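# Put the lid back onto the grey case

## Task

Set the cover back in place on top of the grey case, make sure anything that was already achieved stays achieved at the finish, and end with neither hand holding anything.

## Robot and tools

Robot: two arms, left_arm and right_arm, each with a five-finger hand (the left hand is the mirror of the right one). Bases in the scene frame: left_arm at (+0.002, +0.260, 0) m, right_arm at (+0.031, -0.307, 0) m, both facing essentially along +x. Scene frame: origin at table-top height between the arms, +x out over the table, +z up, +y toward left_arm. Arm names do not match image sides. A camera stand sits behind the arms.

Hand point: a spot fixed to the palm, 0.05 m in front of it and 0.15 m along the fingers from the wrist face. Its +z runs along straight fingers, +y out of the palm, +x across the palm away from the thumb on the right hand (toward the thumb on the left hand). Straight fingers extend 0.06 to 0.07 m past the point, 0.06 m behind it along -y. A wrist bracket on the little-finger side can collide with things. Reported positions may be a few cm off, and arms often rest 1 to 3 cm (up to 5 cm) below the commanded pose without any contact.

Row layout (used by execute_actions and move): 28 numbers, each in [-1, 1], always for both arms. Order: left dx, dy, dz, rx, ry, rz; left grasp a, b, c, then 0, 0, 0; left force_limit, speed; then the same 14 for the right arm. Pose numbers are offsets, not poses: they count from that arm's Hand target at the start of the action or move, along scene-frame axes, with 1.0 meaning 0.6 m for dx, dy, dz or 180 degrees for the rotation vector rx, ry, rz (turning about the Hand target's position). All six at 0 re-requests the current Hand target. Repeating an offset in a new call moves further. Orientation commands are clipped to 40 degrees from the measured orientation per step.

Hand numbers: a closes index and middle and bends the thumb; b curls ring and little; c swings the thumb in front of the palm. All three 0 is a fully open hand. Places 4 to 6 must be exactly 0 or the row is rejected. force_limit maps -1 to about 0 N and +1 to 10 N (15 N for thumb motors). speed runs from near zero at -1 to full at +0.48 and above. Use speed -0.94 or lower for a soft grip. With c = 1, the hand closes around items 0.035 to 0.065 m thick, or handles down to about 0.025 m. To keep a hand unchanged or hold a grip, resend its last a, b, c (all 0 if never sent). Loosen by sending a more open set.

execute_actions: actions is a list of actions; each action is up to 15 rows, one per 1/30 s step, every row offset from the same start pose; a short list repeats its final row. cameras: list of names, ["all"], or [] (default: images only when actions is empty). An empty actions list is a pure look.

move: target is one 28-number row or a list of up to 15 rows, all offsets from the same starting Hand targets. speed in m/s, 0.002 to 4.3, default 0.25 (turning limited to twice that in rad/s); a single value or one per target. blend in metres rounds corners at intermediate targets (0 = stop at each). blocking=false returns after about 0.5 s while the motion continues. Paths take at least 0.5 s and at most 10 s and avoid nothing. The result adds a move: line (done, off_target, moving, held, fault) plus limits such as paced or held. Do not route a hand close past its own arm's base.

wait: seconds from 0 to 10, arms keep their last command. stop: brakes a running move. zoom_image: camera (cam_high, cam_low, cam_left_wrist, cam_right_wrist) and region [x0, y0, x1, y1] in pixels, at most 504 by 504, from the latest image. show_instructions: shows the reference pages. finished_scene: ends the scene for good (scene 1); call it only once the cover is on and both hands are open and clear.

Results: end_effector_position (m) and end_effector_quat_wxyz in the scene frame; Hand target (the base for the next offsets); joint positions, velocities (may read within noise) and torques; hand_measured, hand_stopped_by (moving, target, force, stalled, fault) and hand_load_n, six values each in the order little, ring, middle, index, thumb_bend, thumb_turn. A load near 0 after grasping means the object slipped. A MOTOR HOT line warns of overheating; at 100 C the arm goes limp for 30 to 60 s, so avoid long outstretched holds or pushing into unreachable poses. Cameras: cam_high and cam_low 896x504, wrist cameras 672x504.

Cautions: never let anything fall off the table or drop from height; do not swing loads fast, slam, or press hard on the table, case or fixed items; keep the two arms and hands from touching each other; release the cover only once it is resting still on the case, then back both hands away open. A blocked arm keeps pushing until commanded back past its hand point. Things may occasionally be nudged by outside pushes, so check with cameras before finishing.

Each tool is called after "Call:" as name([rows], argument=value, ...), one row to a line, values as JSON.

Reference images:

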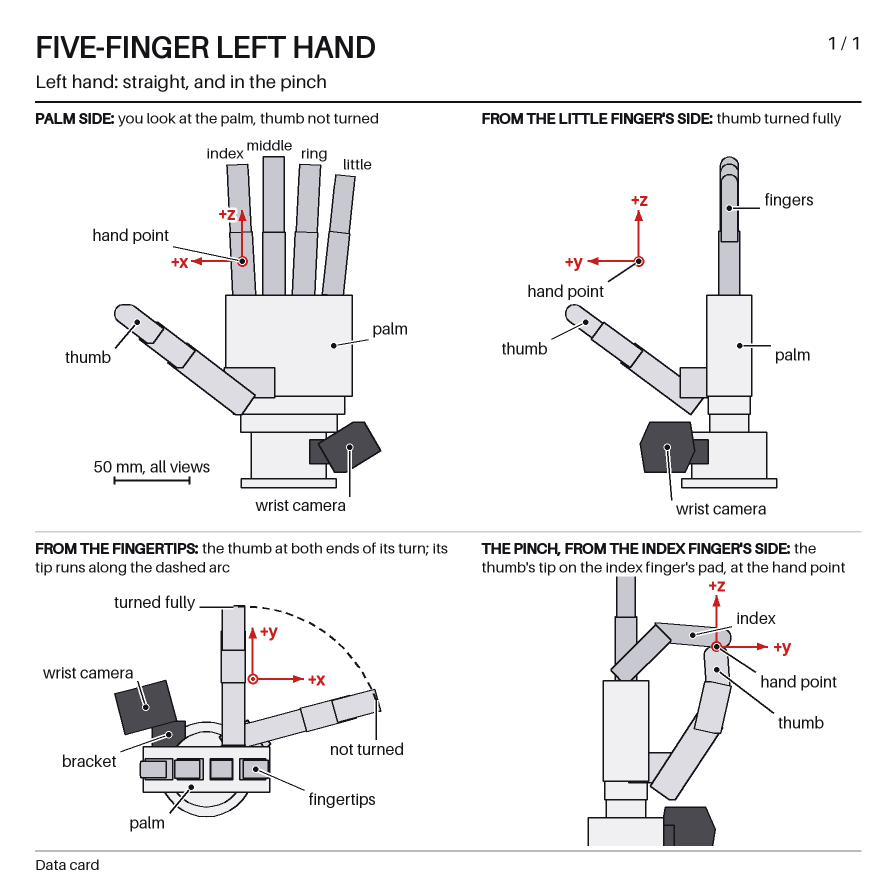

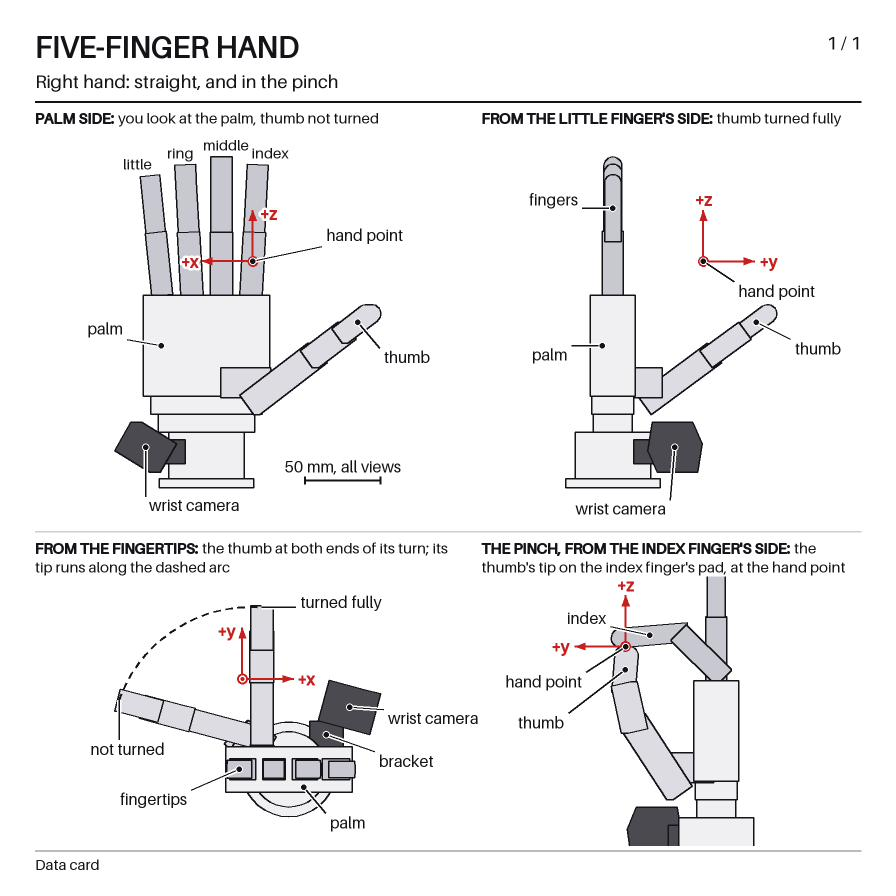

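## Session

Call:
execute_actions(actions=[])

Scene clock: 0.00 s.
left_arm: end_effector_position=(+0.4109, +0.4034, +0.2425) hand_measured=(+1.000, +1.000, +1.000, +1.000, +1.000, +1.000) hand_load_n=(+0.0, +0.0, +0.0, +0.0, +0.0, -0.5) hand_stopped_by=(target, target, target, target, target, target) hand_force_limit=0.00 hand_speed=-0.80 end_effector_quat_wxyz=(+0.754, -0.592, +0.280, -0.047) | right_arm: end_effector_position=(+0.0760, -0.1785, +0.2275) hand_measured=(+1.000, +1.000, +1.000, +1.000, +1.000, +1.000) hand_load_n=(+0.0, +0.0, +0.0, +0.0, +0.0, +0.0) hand_stopped_by=(target, target, target, target, target, target) hand_force_limit=0.00 hand_speed=-0.80 end_effector_quat_wxyz=(-0.076, +0.981, -0.122, +0.131)
Joint positions: left_arm=[-0.098 1.207 0.485 1.071 -1.141 0.7] | right_arm=[1.369 0.69 0.901 -1.605 0.249 0.021]
Joint velocities: within noise
Joint torques (N m): no reading
Heat: left arm: hottest waist 35 °C; right arm: hottest waist 35 °C.
Hand target: left_arm +0.4164, +0.4029, +0.2533; +0.757, -0.592, +0.270, -0.056 | right_arm +0.0771, -0.1731, +0.2372; -0.089, +0.979, -0.124, +0.133

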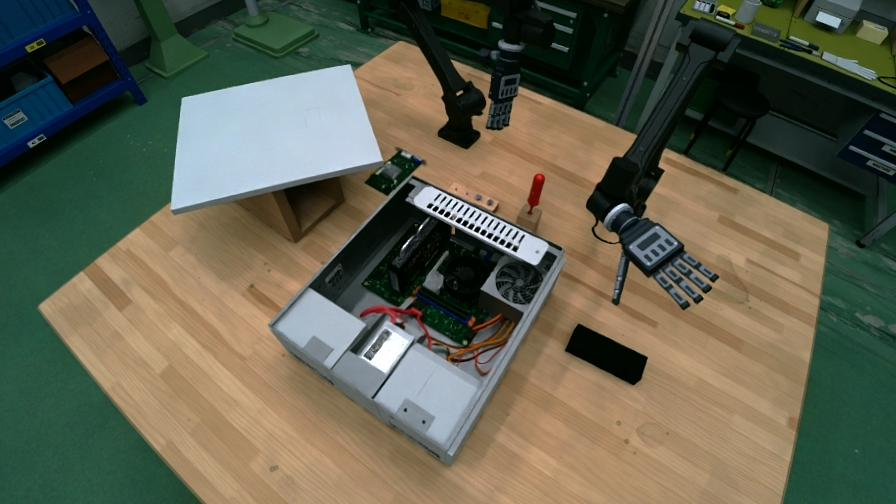

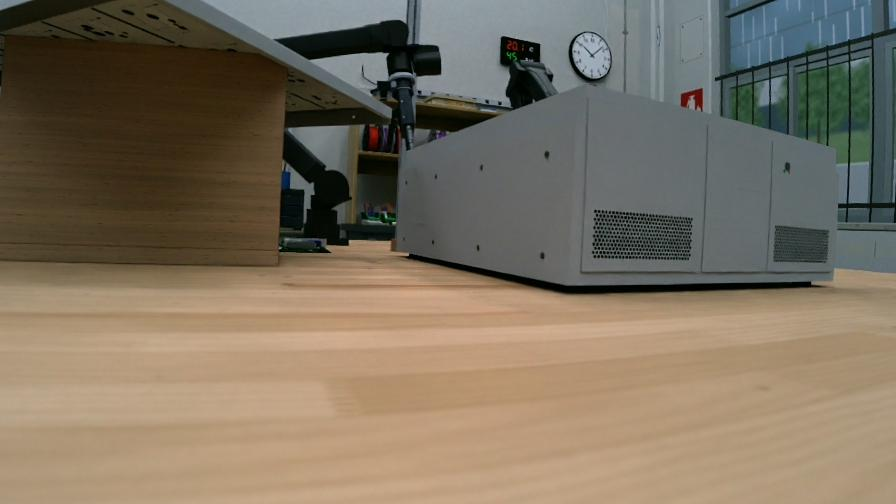

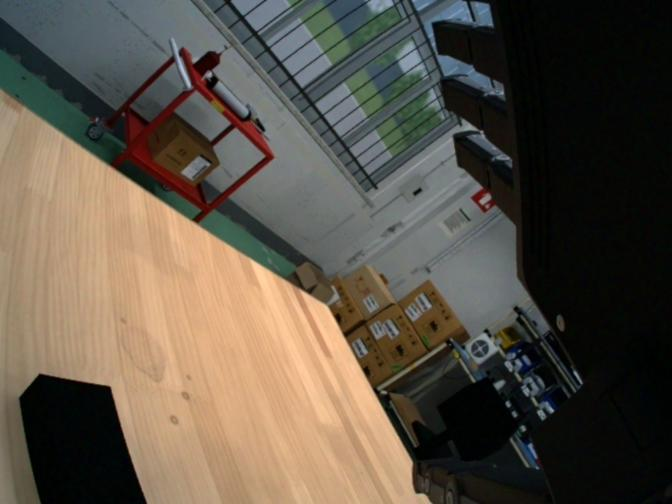

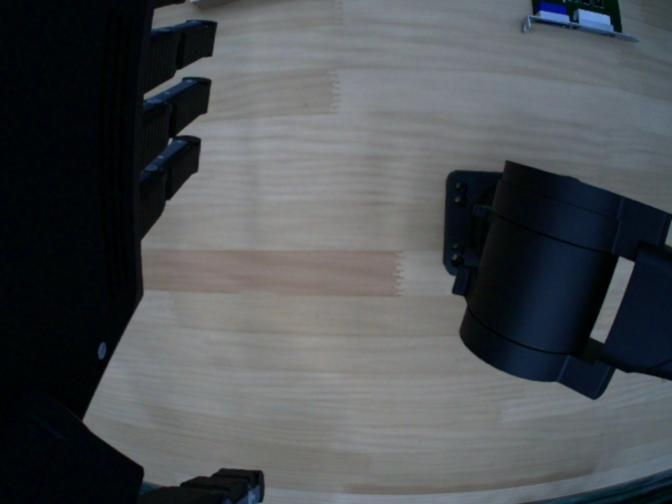

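Call:
zoom_image(camera="cam_high", region=[150, 40, 450, 250])

Call:
zoom_image(camera="cam_high", region=[250, 160, 600, 480])

Call:
zoom_image(camera="cam_low", region=[0, 0, 430, 300])

Call:
zoom_image(camera="cam_low", region=[392, 60, 892, 310])

Scaled by 1.680 from the camera's 896x504 image, which has a finer 1280x720 frame.

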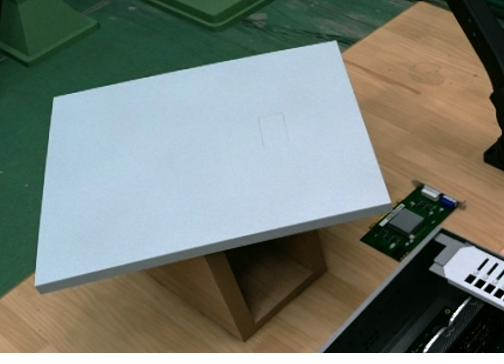

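Scaled by 1.440 from the camera's 896x504 image, which has a finer 1280x720 frame.

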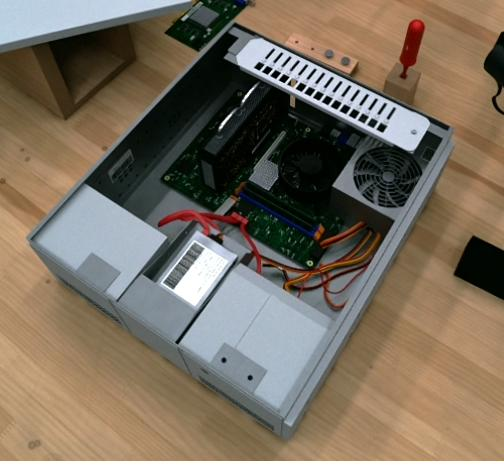

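Scaled by 1.172 from the camera's 896x504 image, which has a finer 1280x720 frame.

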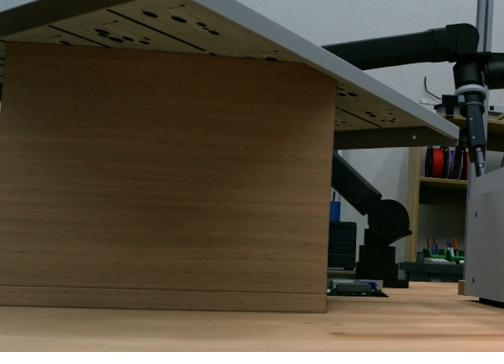

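Scaled by 1.008 from the camera's 896x504 image, which has a finer 1280x720 frame.

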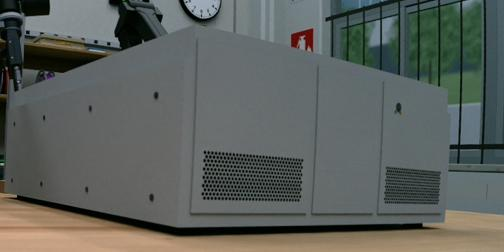

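Call:
zoom_image(camera="cam_low", region=[250, 60, 450, 160])

Call:
zoom_image(camera="cam_low", region=[0, 0, 300, 110])

Call:
zoom_image(camera="cam_high", region=[380, 160, 580, 300])

Call:
zoom_image(camera="cam_high", region=[250, 260, 490, 480])

Scaled by 2.520 from the camera's 896x504 image, which has a finer 1280x720 frame.

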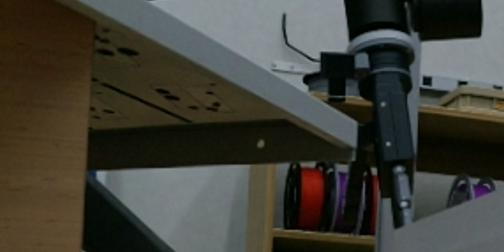

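Scaled by 1.680 from the camera's 896x504 image, which has a finer 1280x720 frame.

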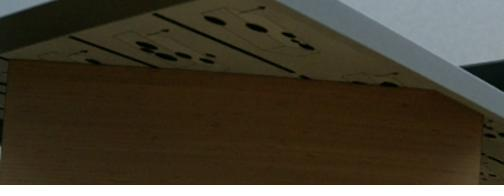

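Scaled by 2.520 from the camera's 896x504 image, which has a finer 1280x720 frame.

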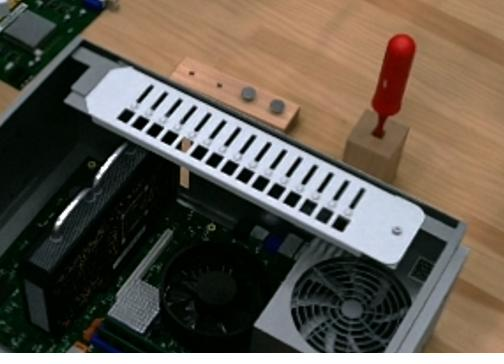

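Scaled by 2.100 from the camera's 896x504 image, which has a finer 1280x720 frame.

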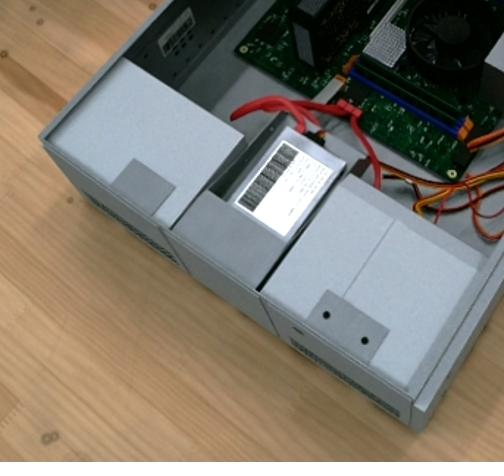

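Call:
move(target=[0.3, 0.0, 0.45, 0,0,0, 0,0,0,0,0,0, 0,-0.5, 0.3, -0.05, 0.45, 0,0,0, 0,0,0,0,0,0, 0,-0.5], speed=0.25, cameras=["all"])

Scene clock: 364.10 s.
left_arm: end_effector_position=(+0.5896, +0.3974, +0.5051) hand_measured=(+1.000, +1.000, +1.000, +1.000, +1.000, +1.000) hand_load_n=(+0.0, +0.0, +0.0, +0.0, +0.0, +0.0) hand_stopped_by=(target, target, target, target, target, target) hand_force_limit=0.00 hand_speed=-0.50 end_effector_quat_wxyz=(+0.754, -0.589, +0.286, -0.047) | right_arm: end_effector_position=(+0.2556, -0.1991, +0.4921) hand_measured=(+1.000, +1.000, +1.000, +1.000, +1.000, +1.000) hand_load_n=(+0.0, +0.0, +0.0, +0.0, +0.0, +0.0) hand_stopped_by=(target, target, target, target, target, target) hand_force_limit=0.00 hand_speed=-0.50 end_effector_quat_wxyz=(-0.189, +0.939, -0.118, +0.264)
Joint positions: left_arm=[-0.073 1.42 1.434 0.31 -1.108 0.682] | right_arm=[0.568 0.955 1.718 -1.674 0.043 -0.77]
Joint torques (N m): left_arm=[0.26 -12.1 11.51 0.9 0.18 -0.16] | right_arm=[-1.08 -0.97 11.97 1.14 0 -0.17]
Heat: left arm: hottest elbow 44 °C; right arm: hottest elbow 42 °C.
Hand target: left_arm +0.5963, +0.4028, +0.5234; +0.757, -0.592, +0.270, -0.056 | right_arm +0.2571, -0.2030, +0.5071; -0.089, +0.979, -0.124, +0.133
Off the commanded pose: left_arm 0.020 m, 2 deg | right_arm 0.016 m, 19 deg.
joint sent to its limit (right arm) — joint 4 (wrist pitch), lower limit. The joint targets are off in orientation, not in position.
move: off_target (left_arm, right_arm)
camera_calibration:
cam_left_wrist: T_world_to_cam=[[0.447677, -0.423852, 0.787359, -0.494575], [0.383707, -0.704278, -0.597295, 0.354828], [0.807684, 0.569511, -0.152654, -0.505561], [0, 0, 0, 1]] pos_world=[0.493594, 0.328193, 0.524169]
cam_right_wrist: T_world_to_cam=[[0.0527823, -0.956005, -0.288564, -0.0629161], [-0.998283, -0.04317, -0.0395785, 0.268689], [0.0253799, 0.290158, -0.956642, 0.63724], [0, 0, 0, 1]] pos_world=[0.255376, -0.233449, 0.60209]

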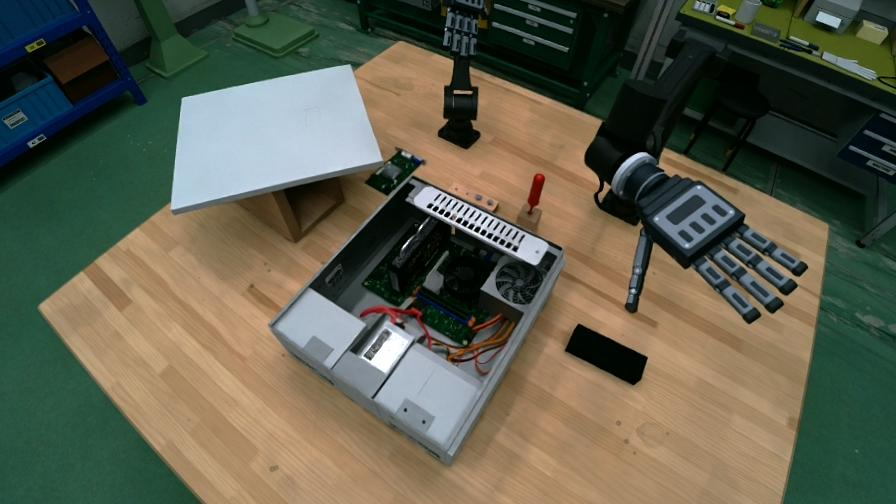

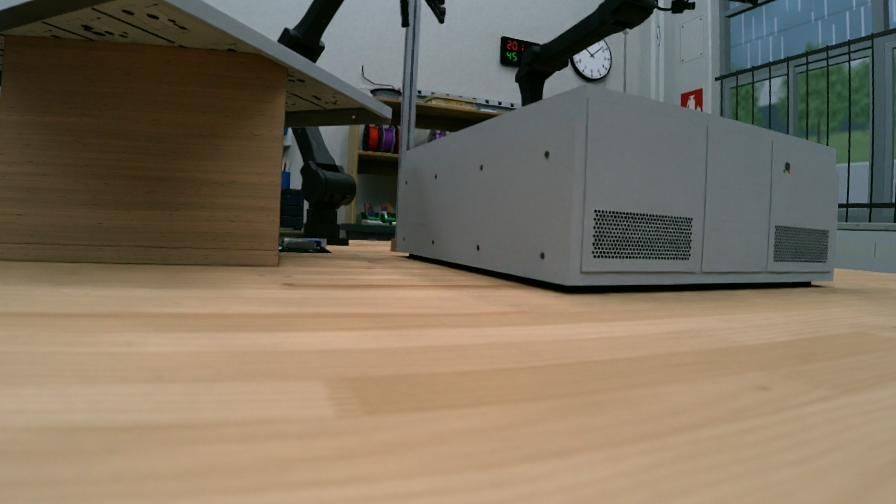

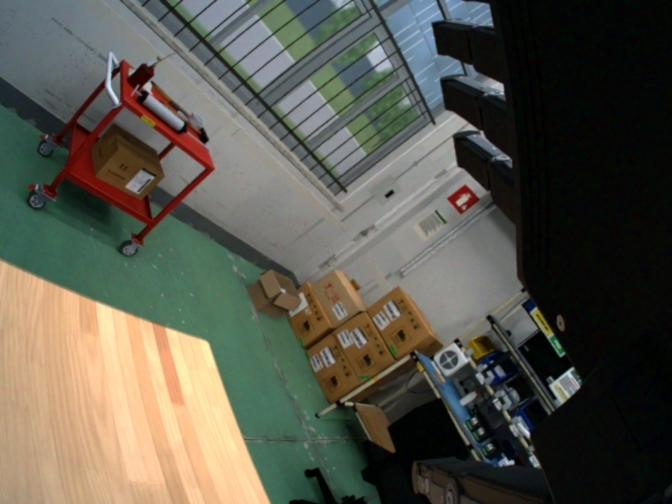

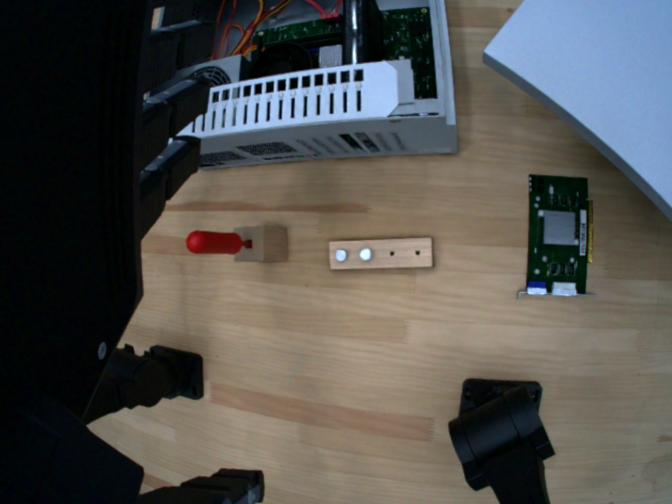

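Call:
zoom_image(camera="cam_low", region=[340, 80, 420, 140])

Call:
zoom_image(camera="cam_right_wrist", region=[130, 0, 500, 180])

Call:
zoom_image(camera="cam_low", region=[380, 70, 620, 190])

Scaled by 6.300 from the camera's 896x504 image, which has a finer 1280x720 frame.

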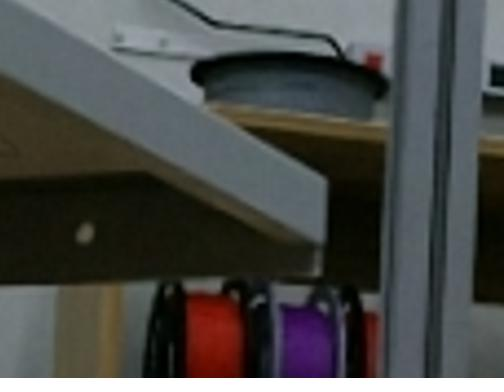

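Scaled by 1.362 from the camera's 672x504 image, which has a finer 960x720 frame.

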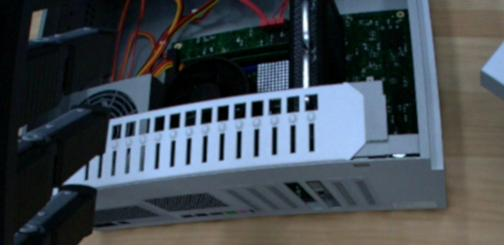

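Scaled by 2.100 from the camera's 896x504 image, which has a finer 1280x720 frame.

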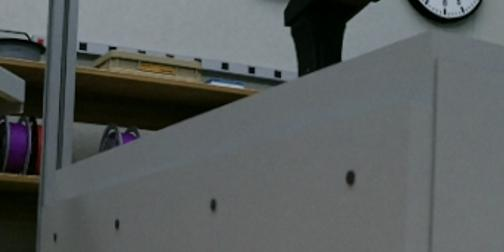

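Call:
move(target=[0,0,0,0,0,0, 0,0,0,0,0,0, 0,-0.5, 0.238, -1.0, -0.1, -0.1378, -0.0376, 0.8638, 0,0,0,0,0,0, 0,-0.5], speed=0.5, cameras=["all"])

Scene clock: 756.77 s.
left_arm: end_effector_position=(+0.5897, +0.3974, +0.5052) hand_measured=(+1.000, +1.000, +1.000, +1.000, +1.000, +1.000) hand_load_n=(+0.0, +0.0, +0.0, +0.0, +0.0, -0.5) hand_stopped_by=(target, target, target, target, target, target) hand_force_limit=0.00 hand_speed=-0.50 end_effector_quat_wxyz=(+0.754, -0.589, +0.286, -0.048) | right_arm: end_effector_position=(+0.3985, -0.7985, +0.4498) hand_measured=(+1.000, +1.000, +1.000, +1.000, +1.000, +1.000) hand_load_n=(+0.0, +0.0, +0.0, +0.0, +0.0, +0.0) hand_stopped_by=(target, target, target, target, target, target) hand_force_limit=0.00 hand_speed=-0.50 end_effector_quat_wxyz=(+0.569, +0.706, +0.022, -0.421)
Joint positions: left_arm=[-0.073 1.42 1.434 0.31 -1.108 0.681] | right_arm=[-0.603 1.868 1.825 -1.676 1.572 -2.091]
Joint torques (N m): left_arm=[0.26 -11.05 11.63 0.91 0.18 -0.14] | right_arm=[-0.44 -16.97 9.62 -0.29 1.05 -0.15]
Heat: left arm: hottest elbow 63 °C; right arm: hottest elbow 45 °C.
Hand target: left_arm +0.5963, +0.4028, +0.5234; +0.757, -0.592, +0.270, -0.056 | right_arm +0.3996, -0.8031, +0.4471; +0.485, +0.715, +0.353, -0.359
Off the commanded pose: left_arm 0.020 m, 2 deg | right_arm 0.005 m, 152 deg; orientation clipped.
joint sent to its limit (right arm) — joint 4 (wrist pitch), lower limit; joint 5 (wrist yaw), upper limit; joint 6 (wrist roll), lower limit. The joint targets are off in orientation, not in position.
move: off_target (left_arm, right_arm); limits=paced
camera_calibration:
cam_left_wrist: T_world_to_cam=[[0.446826, -0.423453, 0.788057, -0.494649], [0.384224, -0.70467, -0.5965, 0.354284], [0.80791, 0.569322, -0.152164, -0.505867], [0, 0, 0, 1]] pos_world=[0.493593, 0.328194, 0.524167]
cam_right_wrist: T_world_to_cam=[[0.652452, -0.423063, 0.628747, -0.881741], [-0.152055, 0.739714, 0.655517, 0.359027], [-0.742419, -0.523297, 0.4183, -0.194836], [0, 0, 0, 1]] pos_world=[0.485236, -0.740567, 0.400544]

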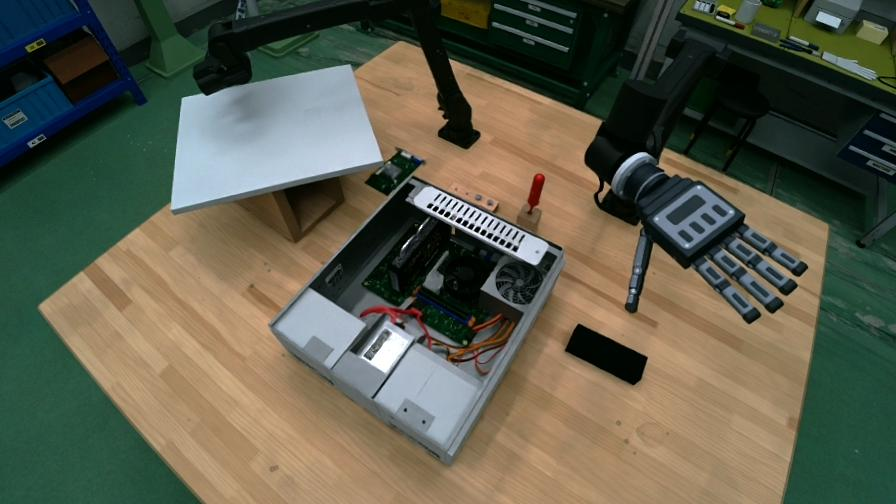

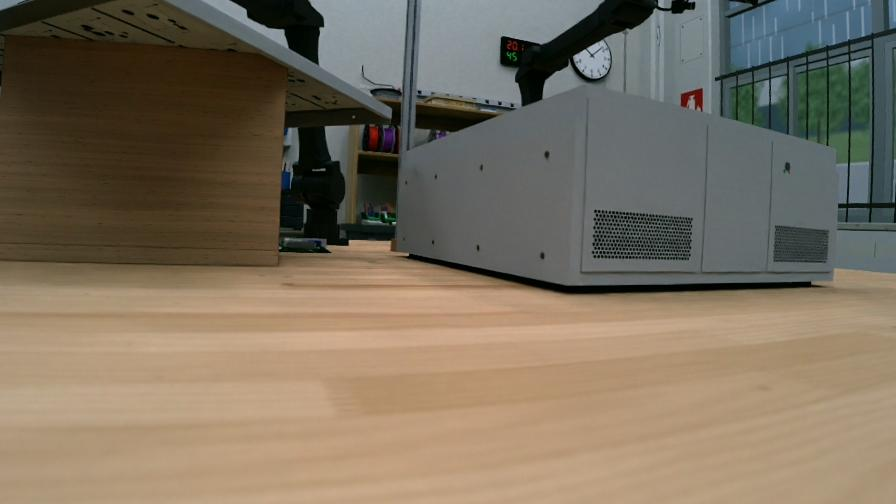

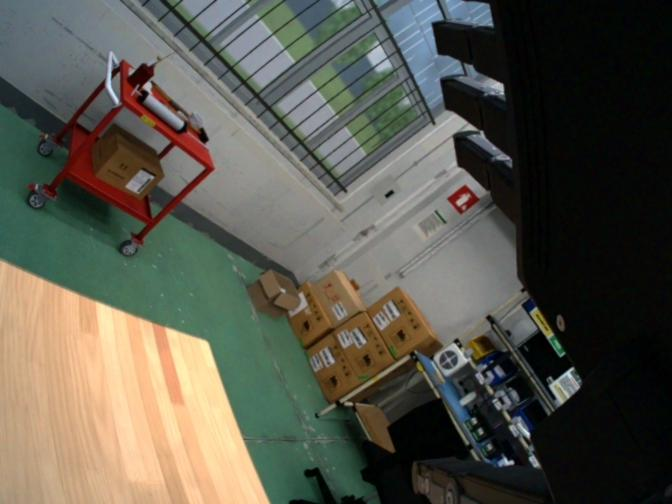

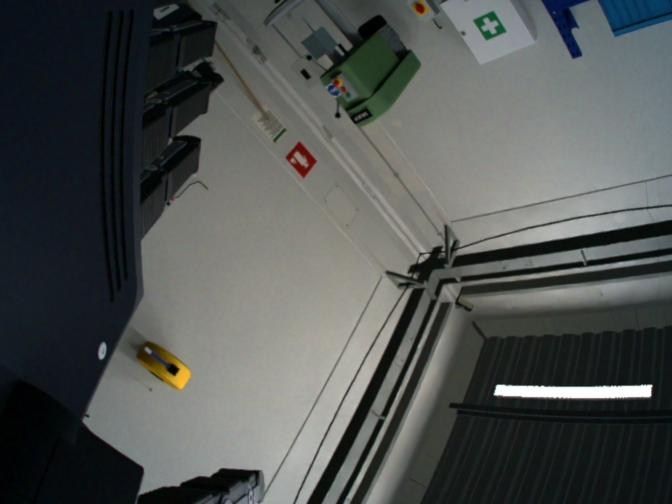

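Call:
move([
  [0,0,0,0,0,0, 0,0,0,0,0,0, 0,-0.5, 0,0,0, -0.0605,-0.5033,-0.3638, 0,0,0,0,0,0, 0,-0.5],
  [0,0,0,0,0,0, 0,0,0,0,0,0, 0,-0.5, 0,0,0, -0.1197,-0.5973,-0.805, 0,0,0,0,0,0, 0,-0.5],
], speed=0.5, cameras=["cam_high","cam_right_wrist"])

Scene clock: 825.50 s.
left_arm: end_effector_position=(+0.5897, +0.3974, +0.5052) hand_measured=(+1.000, +1.000, +1.000, +1.000, +1.000, +1.000) hand_load_n=(+0.5, +0.0, +0.0, +0.0, +0.0, +0.0) hand_stopped_by=(target, target, target, target, target, target) hand_force_limit=0.00 hand_speed=-0.50 end_effector_quat_wxyz=(+0.754, -0.589, +0.286, -0.048) | right_arm: end_effector_position=(+0.4091, -0.8026, +0.4289) hand_measured=(+1.000, +1.000, +1.000, +1.000, +1.000, +1.000) hand_load_n=(+0.0, +0.0, +0.0, +0.0, +0.0, +0.0) hand_stopped_by=(target, target, target, target, target, target) hand_force_limit=0.00 hand_speed=-0.50 end_effector_quat_wxyz=(+0.057, -0.412, +0.866, -0.277)
Joint positions: left_arm=[-0.073 1.42 1.434 0.31 -1.108 0.681] | right_arm=[-0.942 1.98 2.656 -1.674 -0.012 -0.259]
Joint torques (N m): left_arm=[0.44 -11.69 11.64 1.01 0.19 -0.19] | right_arm=[-1.2 -19.6 10.86 0.95 -0.15 0.14]
Heat: left arm: hottest elbow 64 °C; right arm: hottest elbow 43 °C.
Hand target: left_arm +0.5963, +0.4028, +0.5234; +0.757, -0.592, +0.270, -0.056 | right_arm +0.3996, -0.8032, +0.4471; +0.000, -0.426, +0.905, +0.000
Off the commanded pose: left_arm 0.020 m, 2 deg | right_arm 0.021 m, 33 deg.
joint sent to its limit (right arm) — joint 4 (wrist pitch), lower limit. The joint targets are off in orientation, not in position.
move: off_target (left_arm, right_arm); limits=paced
camera_calibration:
cam_right_wrist: T_world_to_cam=[[-0.816868, 0.339805, -0.466111, 0.805651], [0.255197, 0.937576, 0.236275, 0.5494], [0.517302, 0.0740554, -0.852593, 0.328749], [0, 0, 0, 1]] pos_world=[0.347843, -0.813213, 0.526003]
Images, in order (width x height): cam_high 896x504, cam_right_wrist 672x504.

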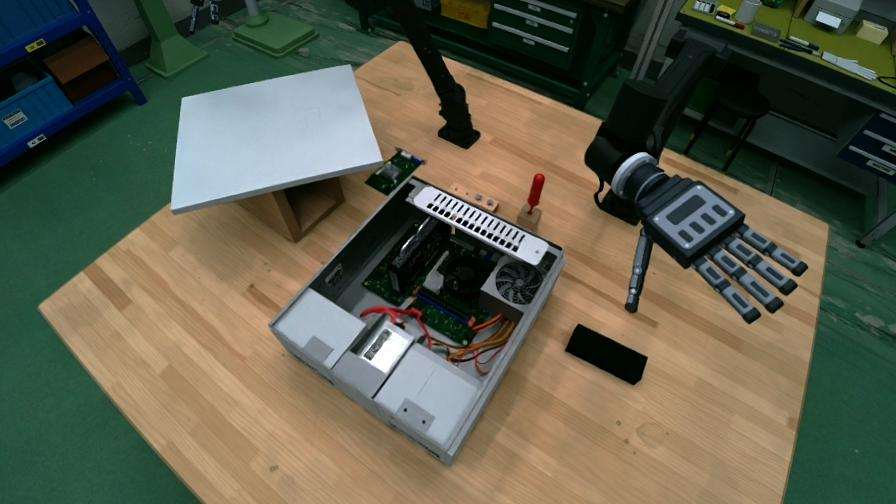

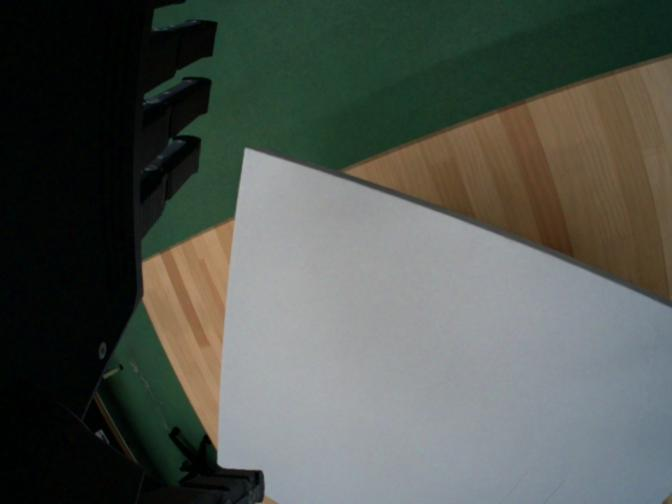

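Call:
move(target=[-0.0772,-0.5047,-0.039,-0.2523,0.3877,-0.3268, 0,0,0,0,0,0, 0,-0.5, 0.0673,-0.0447,-0.145, 0,0,-0.4863, 0,0,0,0,0,0, 0,-0.5], speed=0.4, cameras=["all"])

Scene clock: 887.97 s.
left_arm: end_effector_position=(+0.5457, +0.1032, +0.4942) hand_measured=(+1.000, +1.000, +1.000, +1.000, +1.000, +1.000) hand_load_n=(+0.0, +0.0, +0.0, +0.0, +0.0, +0.0) hand_stopped_by=(target, target, target, target, target, target) hand_force_limit=0.00 hand_speed=-0.50 end_effector_quat_wxyz=(+0.188, -0.537, +0.781, -0.259) | right_arm: end_effector_position=(+0.4510, -0.8285, +0.3434) hand_measured=(+1.000, +1.000, +1.000, +1.000, +1.000, +1.000) hand_load_n=(+0.0, +0.0, +0.0, +0.0, +0.0, +0.0) hand_stopped_by=(target, target, target, target, target, target) hand_force_limit=0.00 hand_speed=-0.50 end_effector_quat_wxyz=(+0.119, +0.317, +0.938, -0.073)
Joint positions: left_arm=[-0.213 1.808 2.564 -1.68 0.076 0.126] | right_arm=[-0.999 1.962 2.344 -1.674 -0.035 1.224]
Joint torques (N m): left_arm=[-1.03 -15.15 8.87 0.91 0.06 -0.05] | right_arm=[-1.26 -21.19 9.66 0.38 -0.21 0.12]
Heat: left arm: hottest elbow 64 °C; right arm: hottest elbow 43 °C.
Hand target: left_arm +0.5500, +0.1001, +0.5002; +0.103, -0.544, +0.819, -0.153 | right_arm +0.4400, -0.8299, +0.3601; +0.000, +0.318, +0.948, +0.001
Off the commanded pose: left_arm 0.008 m, 16 deg | right_arm 0.020 m, 16 deg.
joint sent to its limit (left arm) — joint 4 (wrist pitch), lower limit. The joint targets are off in orientation, not in position.
joint sent to its limit (right arm) — joint 4 (wrist pitch), lower limit. The joint targets are off in orientation, not in position.
move: off_target (left_arm, right_arm)
camera_calibration:
cam_left_wrist: T_world_to_cam=[[0.609154, -0.506477, 0.610256, -0.583046], [-0.754085, -0.608161, 0.247984, 0.351183], [0.245536, -0.611246, -0.75239, 0.420745], [0, 0, 0, 1]] pos_world=[0.516679, 0.175455, 0.585284]
cam_right_wrist: T_world_to_cam=[[0.422613, 0.900992, -0.0980396, 0.588488], [0.660064, -0.231854, 0.714534, -0.732636], [0.621058, -0.366684, -0.692697, -0.230746], [0, 0, 0, 1]] pos_world=[0.378191, -0.784699, 0.421351]

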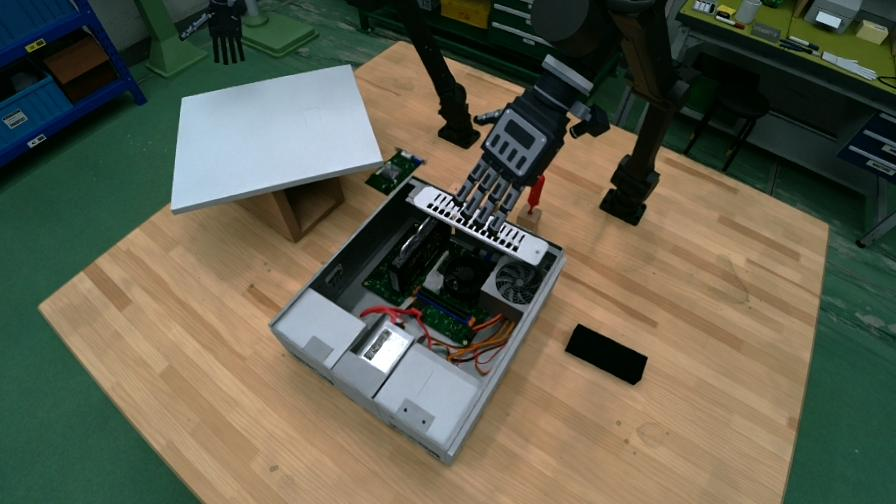

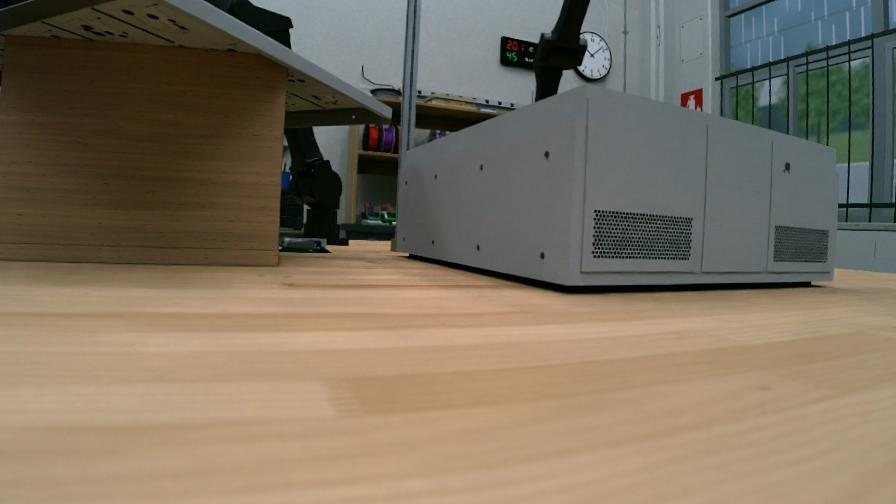

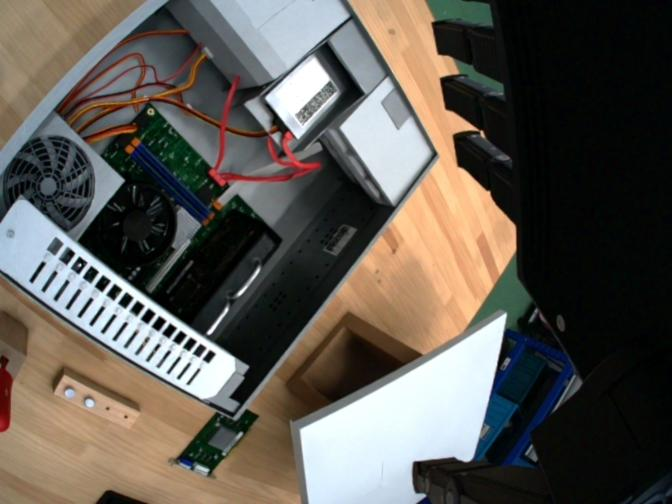

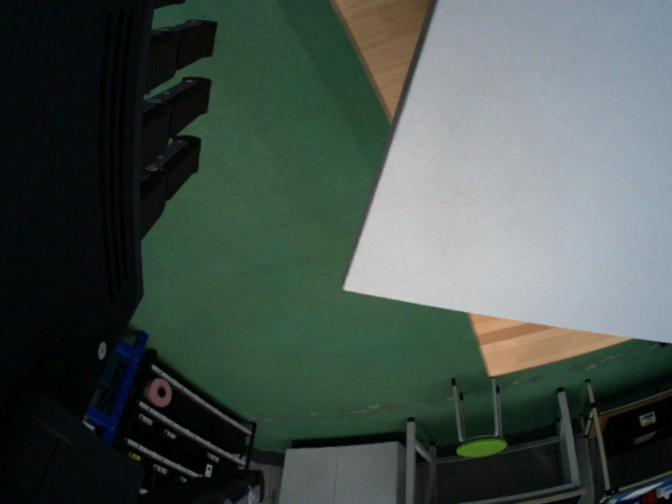

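Call:
move(target=[0,0,0,0,0,0, 0,0,0,0,0,0, 0,-0.5, -0.035,0.128,-0.1, 0,0,0, 0,0,0,0,0,0, 0,-0.5], speed=0.25, cameras=["cam_high","cam_left_wrist","cam_right_wrist"])

Scene clock: 1000.30 s.
left_arm: end_effector_position=(+0.5457, +0.1032, +0.4942) hand_measured=(+1.000, +1.000, +1.000, +1.000, +1.000, +1.000) hand_load_n=(+0.0, +0.0, +0.0, +0.0, +0.0, +0.0) hand_stopped_by=(target, target, target, target, target, target) hand_force_limit=0.00 hand_speed=-0.50 end_effector_quat_wxyz=(+0.188, -0.537, +0.781, -0.259) | right_arm: end_effector_position=(+0.4155, -0.7611, +0.2861) hand_measured=(+1.000, +1.000, +1.000, +1.000, +1.000, +1.000) hand_load_n=(+0.0, +0.0, +0.0, +0.0, +0.0, +0.0) hand_stopped_by=(target, target, target, target, target, target) hand_force_limit=0.00 hand_speed=-0.50 end_effector_quat_wxyz=(+0.038, +0.321, +0.946, -0.020)
Joint positions: left_arm=[-0.213 1.808 2.564 -1.68 0.076 0.126] | right_arm=[-0.982 1.826 2.015 -1.676 -0.016 1.24]
Joint torques (N m): left_arm=[-1.14 -14.97 8.85 1.06 0.06 -0.07] | right_arm=[0.73 -19.19 9.73 0.01 0.01 0.13]
Heat: left arm: hottest elbow 52 °C; right arm: hottest shoulder 40 °C.
Hand target: left_arm +0.5500, +0.1001, +0.5002; +0.104, -0.544, +0.819, -0.153 | right_arm +0.4191, -0.7532, +0.3000; +0.000, +0.318, +0.948, +0.001
Off the commanded pose: left_arm 0.008 m, 16 deg | right_arm 0.016 m, 5 deg.
joint sent to its limit (left arm) — joint 4 (wrist pitch), lower limit. The joint targets are off in orientation, not in position.
joint sent to its limit (right arm) — joint 4 (wrist pitch), lower limit. The joint targets are off in orientation, not in position.
move: off_target (left_arm, right_arm)
camera_calibration:
cam_left_wrist: T_world_to_cam=[[0.609154, -0.506477, 0.610256, -0.583046], [-0.754085, -0.608161, 0.247984, 0.351183], [0.245536, -0.611246, -0.75239, 0.420745], [0, 0, 0, 1]] pos_world=[0.516679, 0.175455, 0.585284]
cam_right_wrist: T_world_to_cam=[[0.417471, 0.908653, -0.00825514, 0.51937], [0.73766, -0.333577, 0.587013, -0.725725], [0.530637, -0.25115, -0.809535, -0.0646808], [0, 0, 0, 1]] pos_world=[0.352839, -0.730257, 0.377936]
Images, in order (width x height): cam_high 896x504, cam_left_wrist 672x504, cam_right_wrist 672x504.

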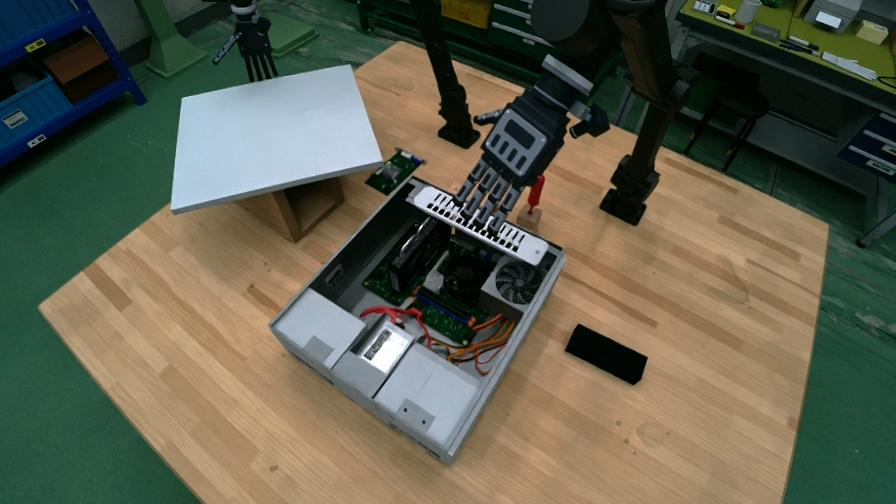

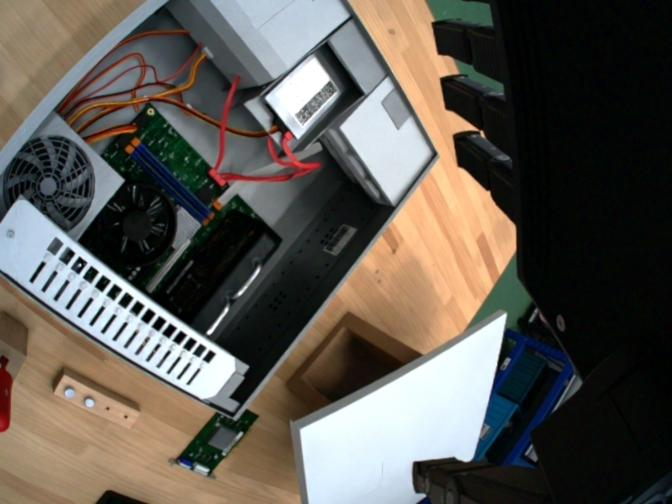

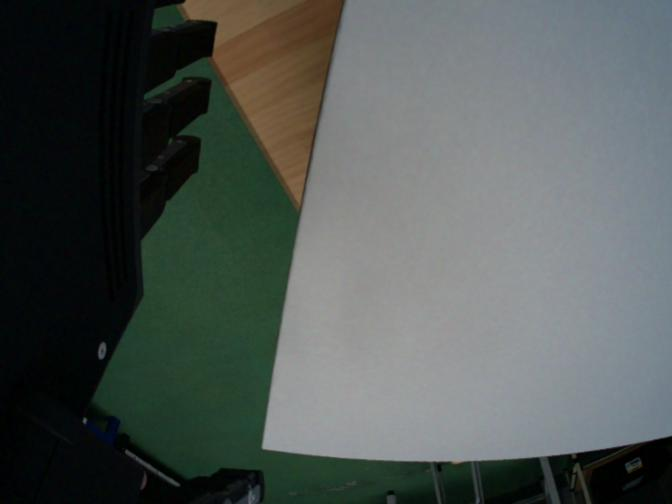

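Call:
move(target=[0,0,0,0,0,0, 0,0,0,0,0,0, 0,-0.5, 0,0,-0.115, 0,0,0, 0,0,1,0,0,0, 0,-0.5], speed=0.15, cameras=["cam_high","cam_low","cam_right_wrist"])

Scene clock: 1034.57 s.
left_arm: end_effector_position=(+0.5457, +0.1032, +0.4942) hand_measured=(+1.000, +1.000, +1.000, +1.000, +1.000, +1.000) hand_load_n=(+0.0, +0.0, +0.0, +0.0, +0.0, +0.0) hand_stopped_by=(target, target, target, target, target, target) hand_force_limit=0.00 hand_speed=-0.50 end_effector_quat_wxyz=(+0.188, -0.537, +0.781, -0.259) | right_arm: end_effector_position=(+0.4106, -0.7547, +0.2328) hand_measured=(+1.000, +1.000, +1.000, +1.000, +0.650, -1.000) hand_load_n=(+0.0, +0.0, +0.0, +0.0, +0.0, +0.0) hand_stopped_by=(target, target, target, target, target, target) hand_force_limit=0.00 hand_speed=-0.50 end_effector_quat_wxyz=(-0.001, +0.322, +0.947, +0.003)
Joint positions: left_arm=[-0.213 1.808 2.564 -1.68 0.076 0.126] | right_arm=[-0.979 1.854 1.922 -1.643 -0.003 1.244]
Joint torques (N m): left_arm=[-0.85 -15.15 9.02 1.01 0.11 -0.06] | right_arm=[0.85 -16.91 9.89 0.42 0.01 0.05]
Heat: left arm: hottest elbow 52 °C; right arm: hottest elbow 41 °C.
Hand target: left_arm +0.5500, +0.1001, +0.5002; +0.104, -0.544, +0.819, -0.153 | right_arm +0.4191, -0.7531, +0.2311; +0.000, +0.318, +0.948, +0.000
Off the commanded pose: left_arm 0.008 m, 16 deg | right_arm 0.009 m, 1 deg.
joint sent to its limit (left arm) — joint 4 (wrist pitch), lower limit. The joint targets are off in orientation, not in position.
move: off_target (left_arm)
camera_calibration:
cam_right_wrist: T_world_to_cam=[[0.419576, 0.907297, 0.0277192, 0.50496], [0.770311, -0.372049, 0.51788, -0.715046], [0.480184, -0.195938, -0.855004, -0.0306882], [0, 0, 0, 1]] pos_world=[0.353675, -0.730194, 0.330073]
Images, in order (width x height): cam_high 896x504, cam_low 896x504, cam_right_wrist 672x504.

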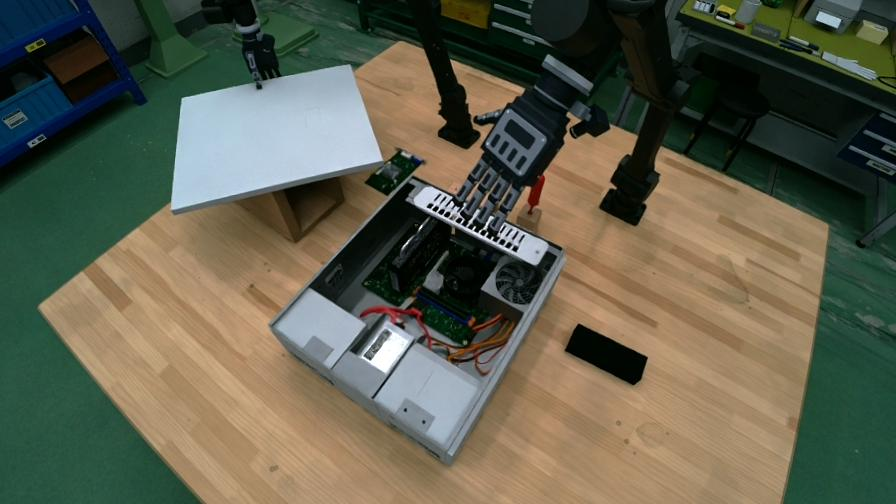

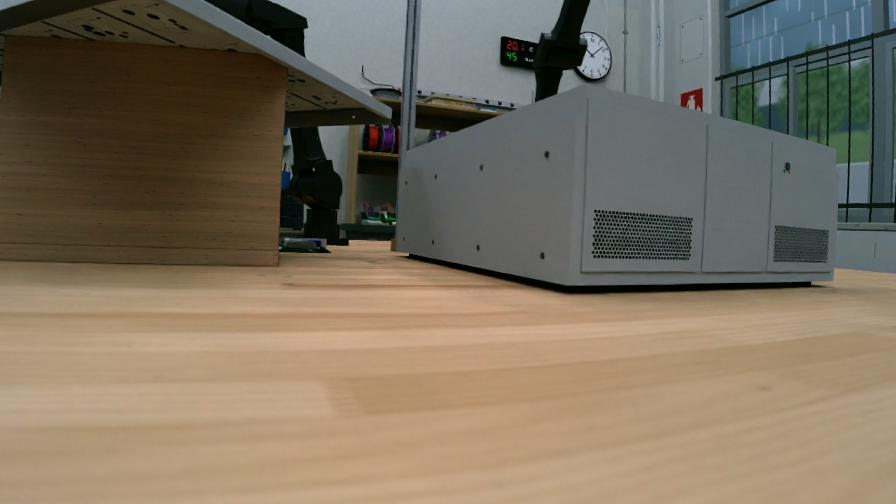

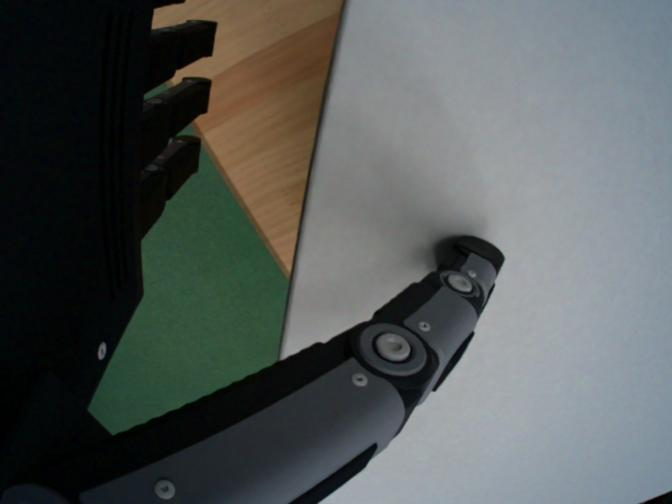

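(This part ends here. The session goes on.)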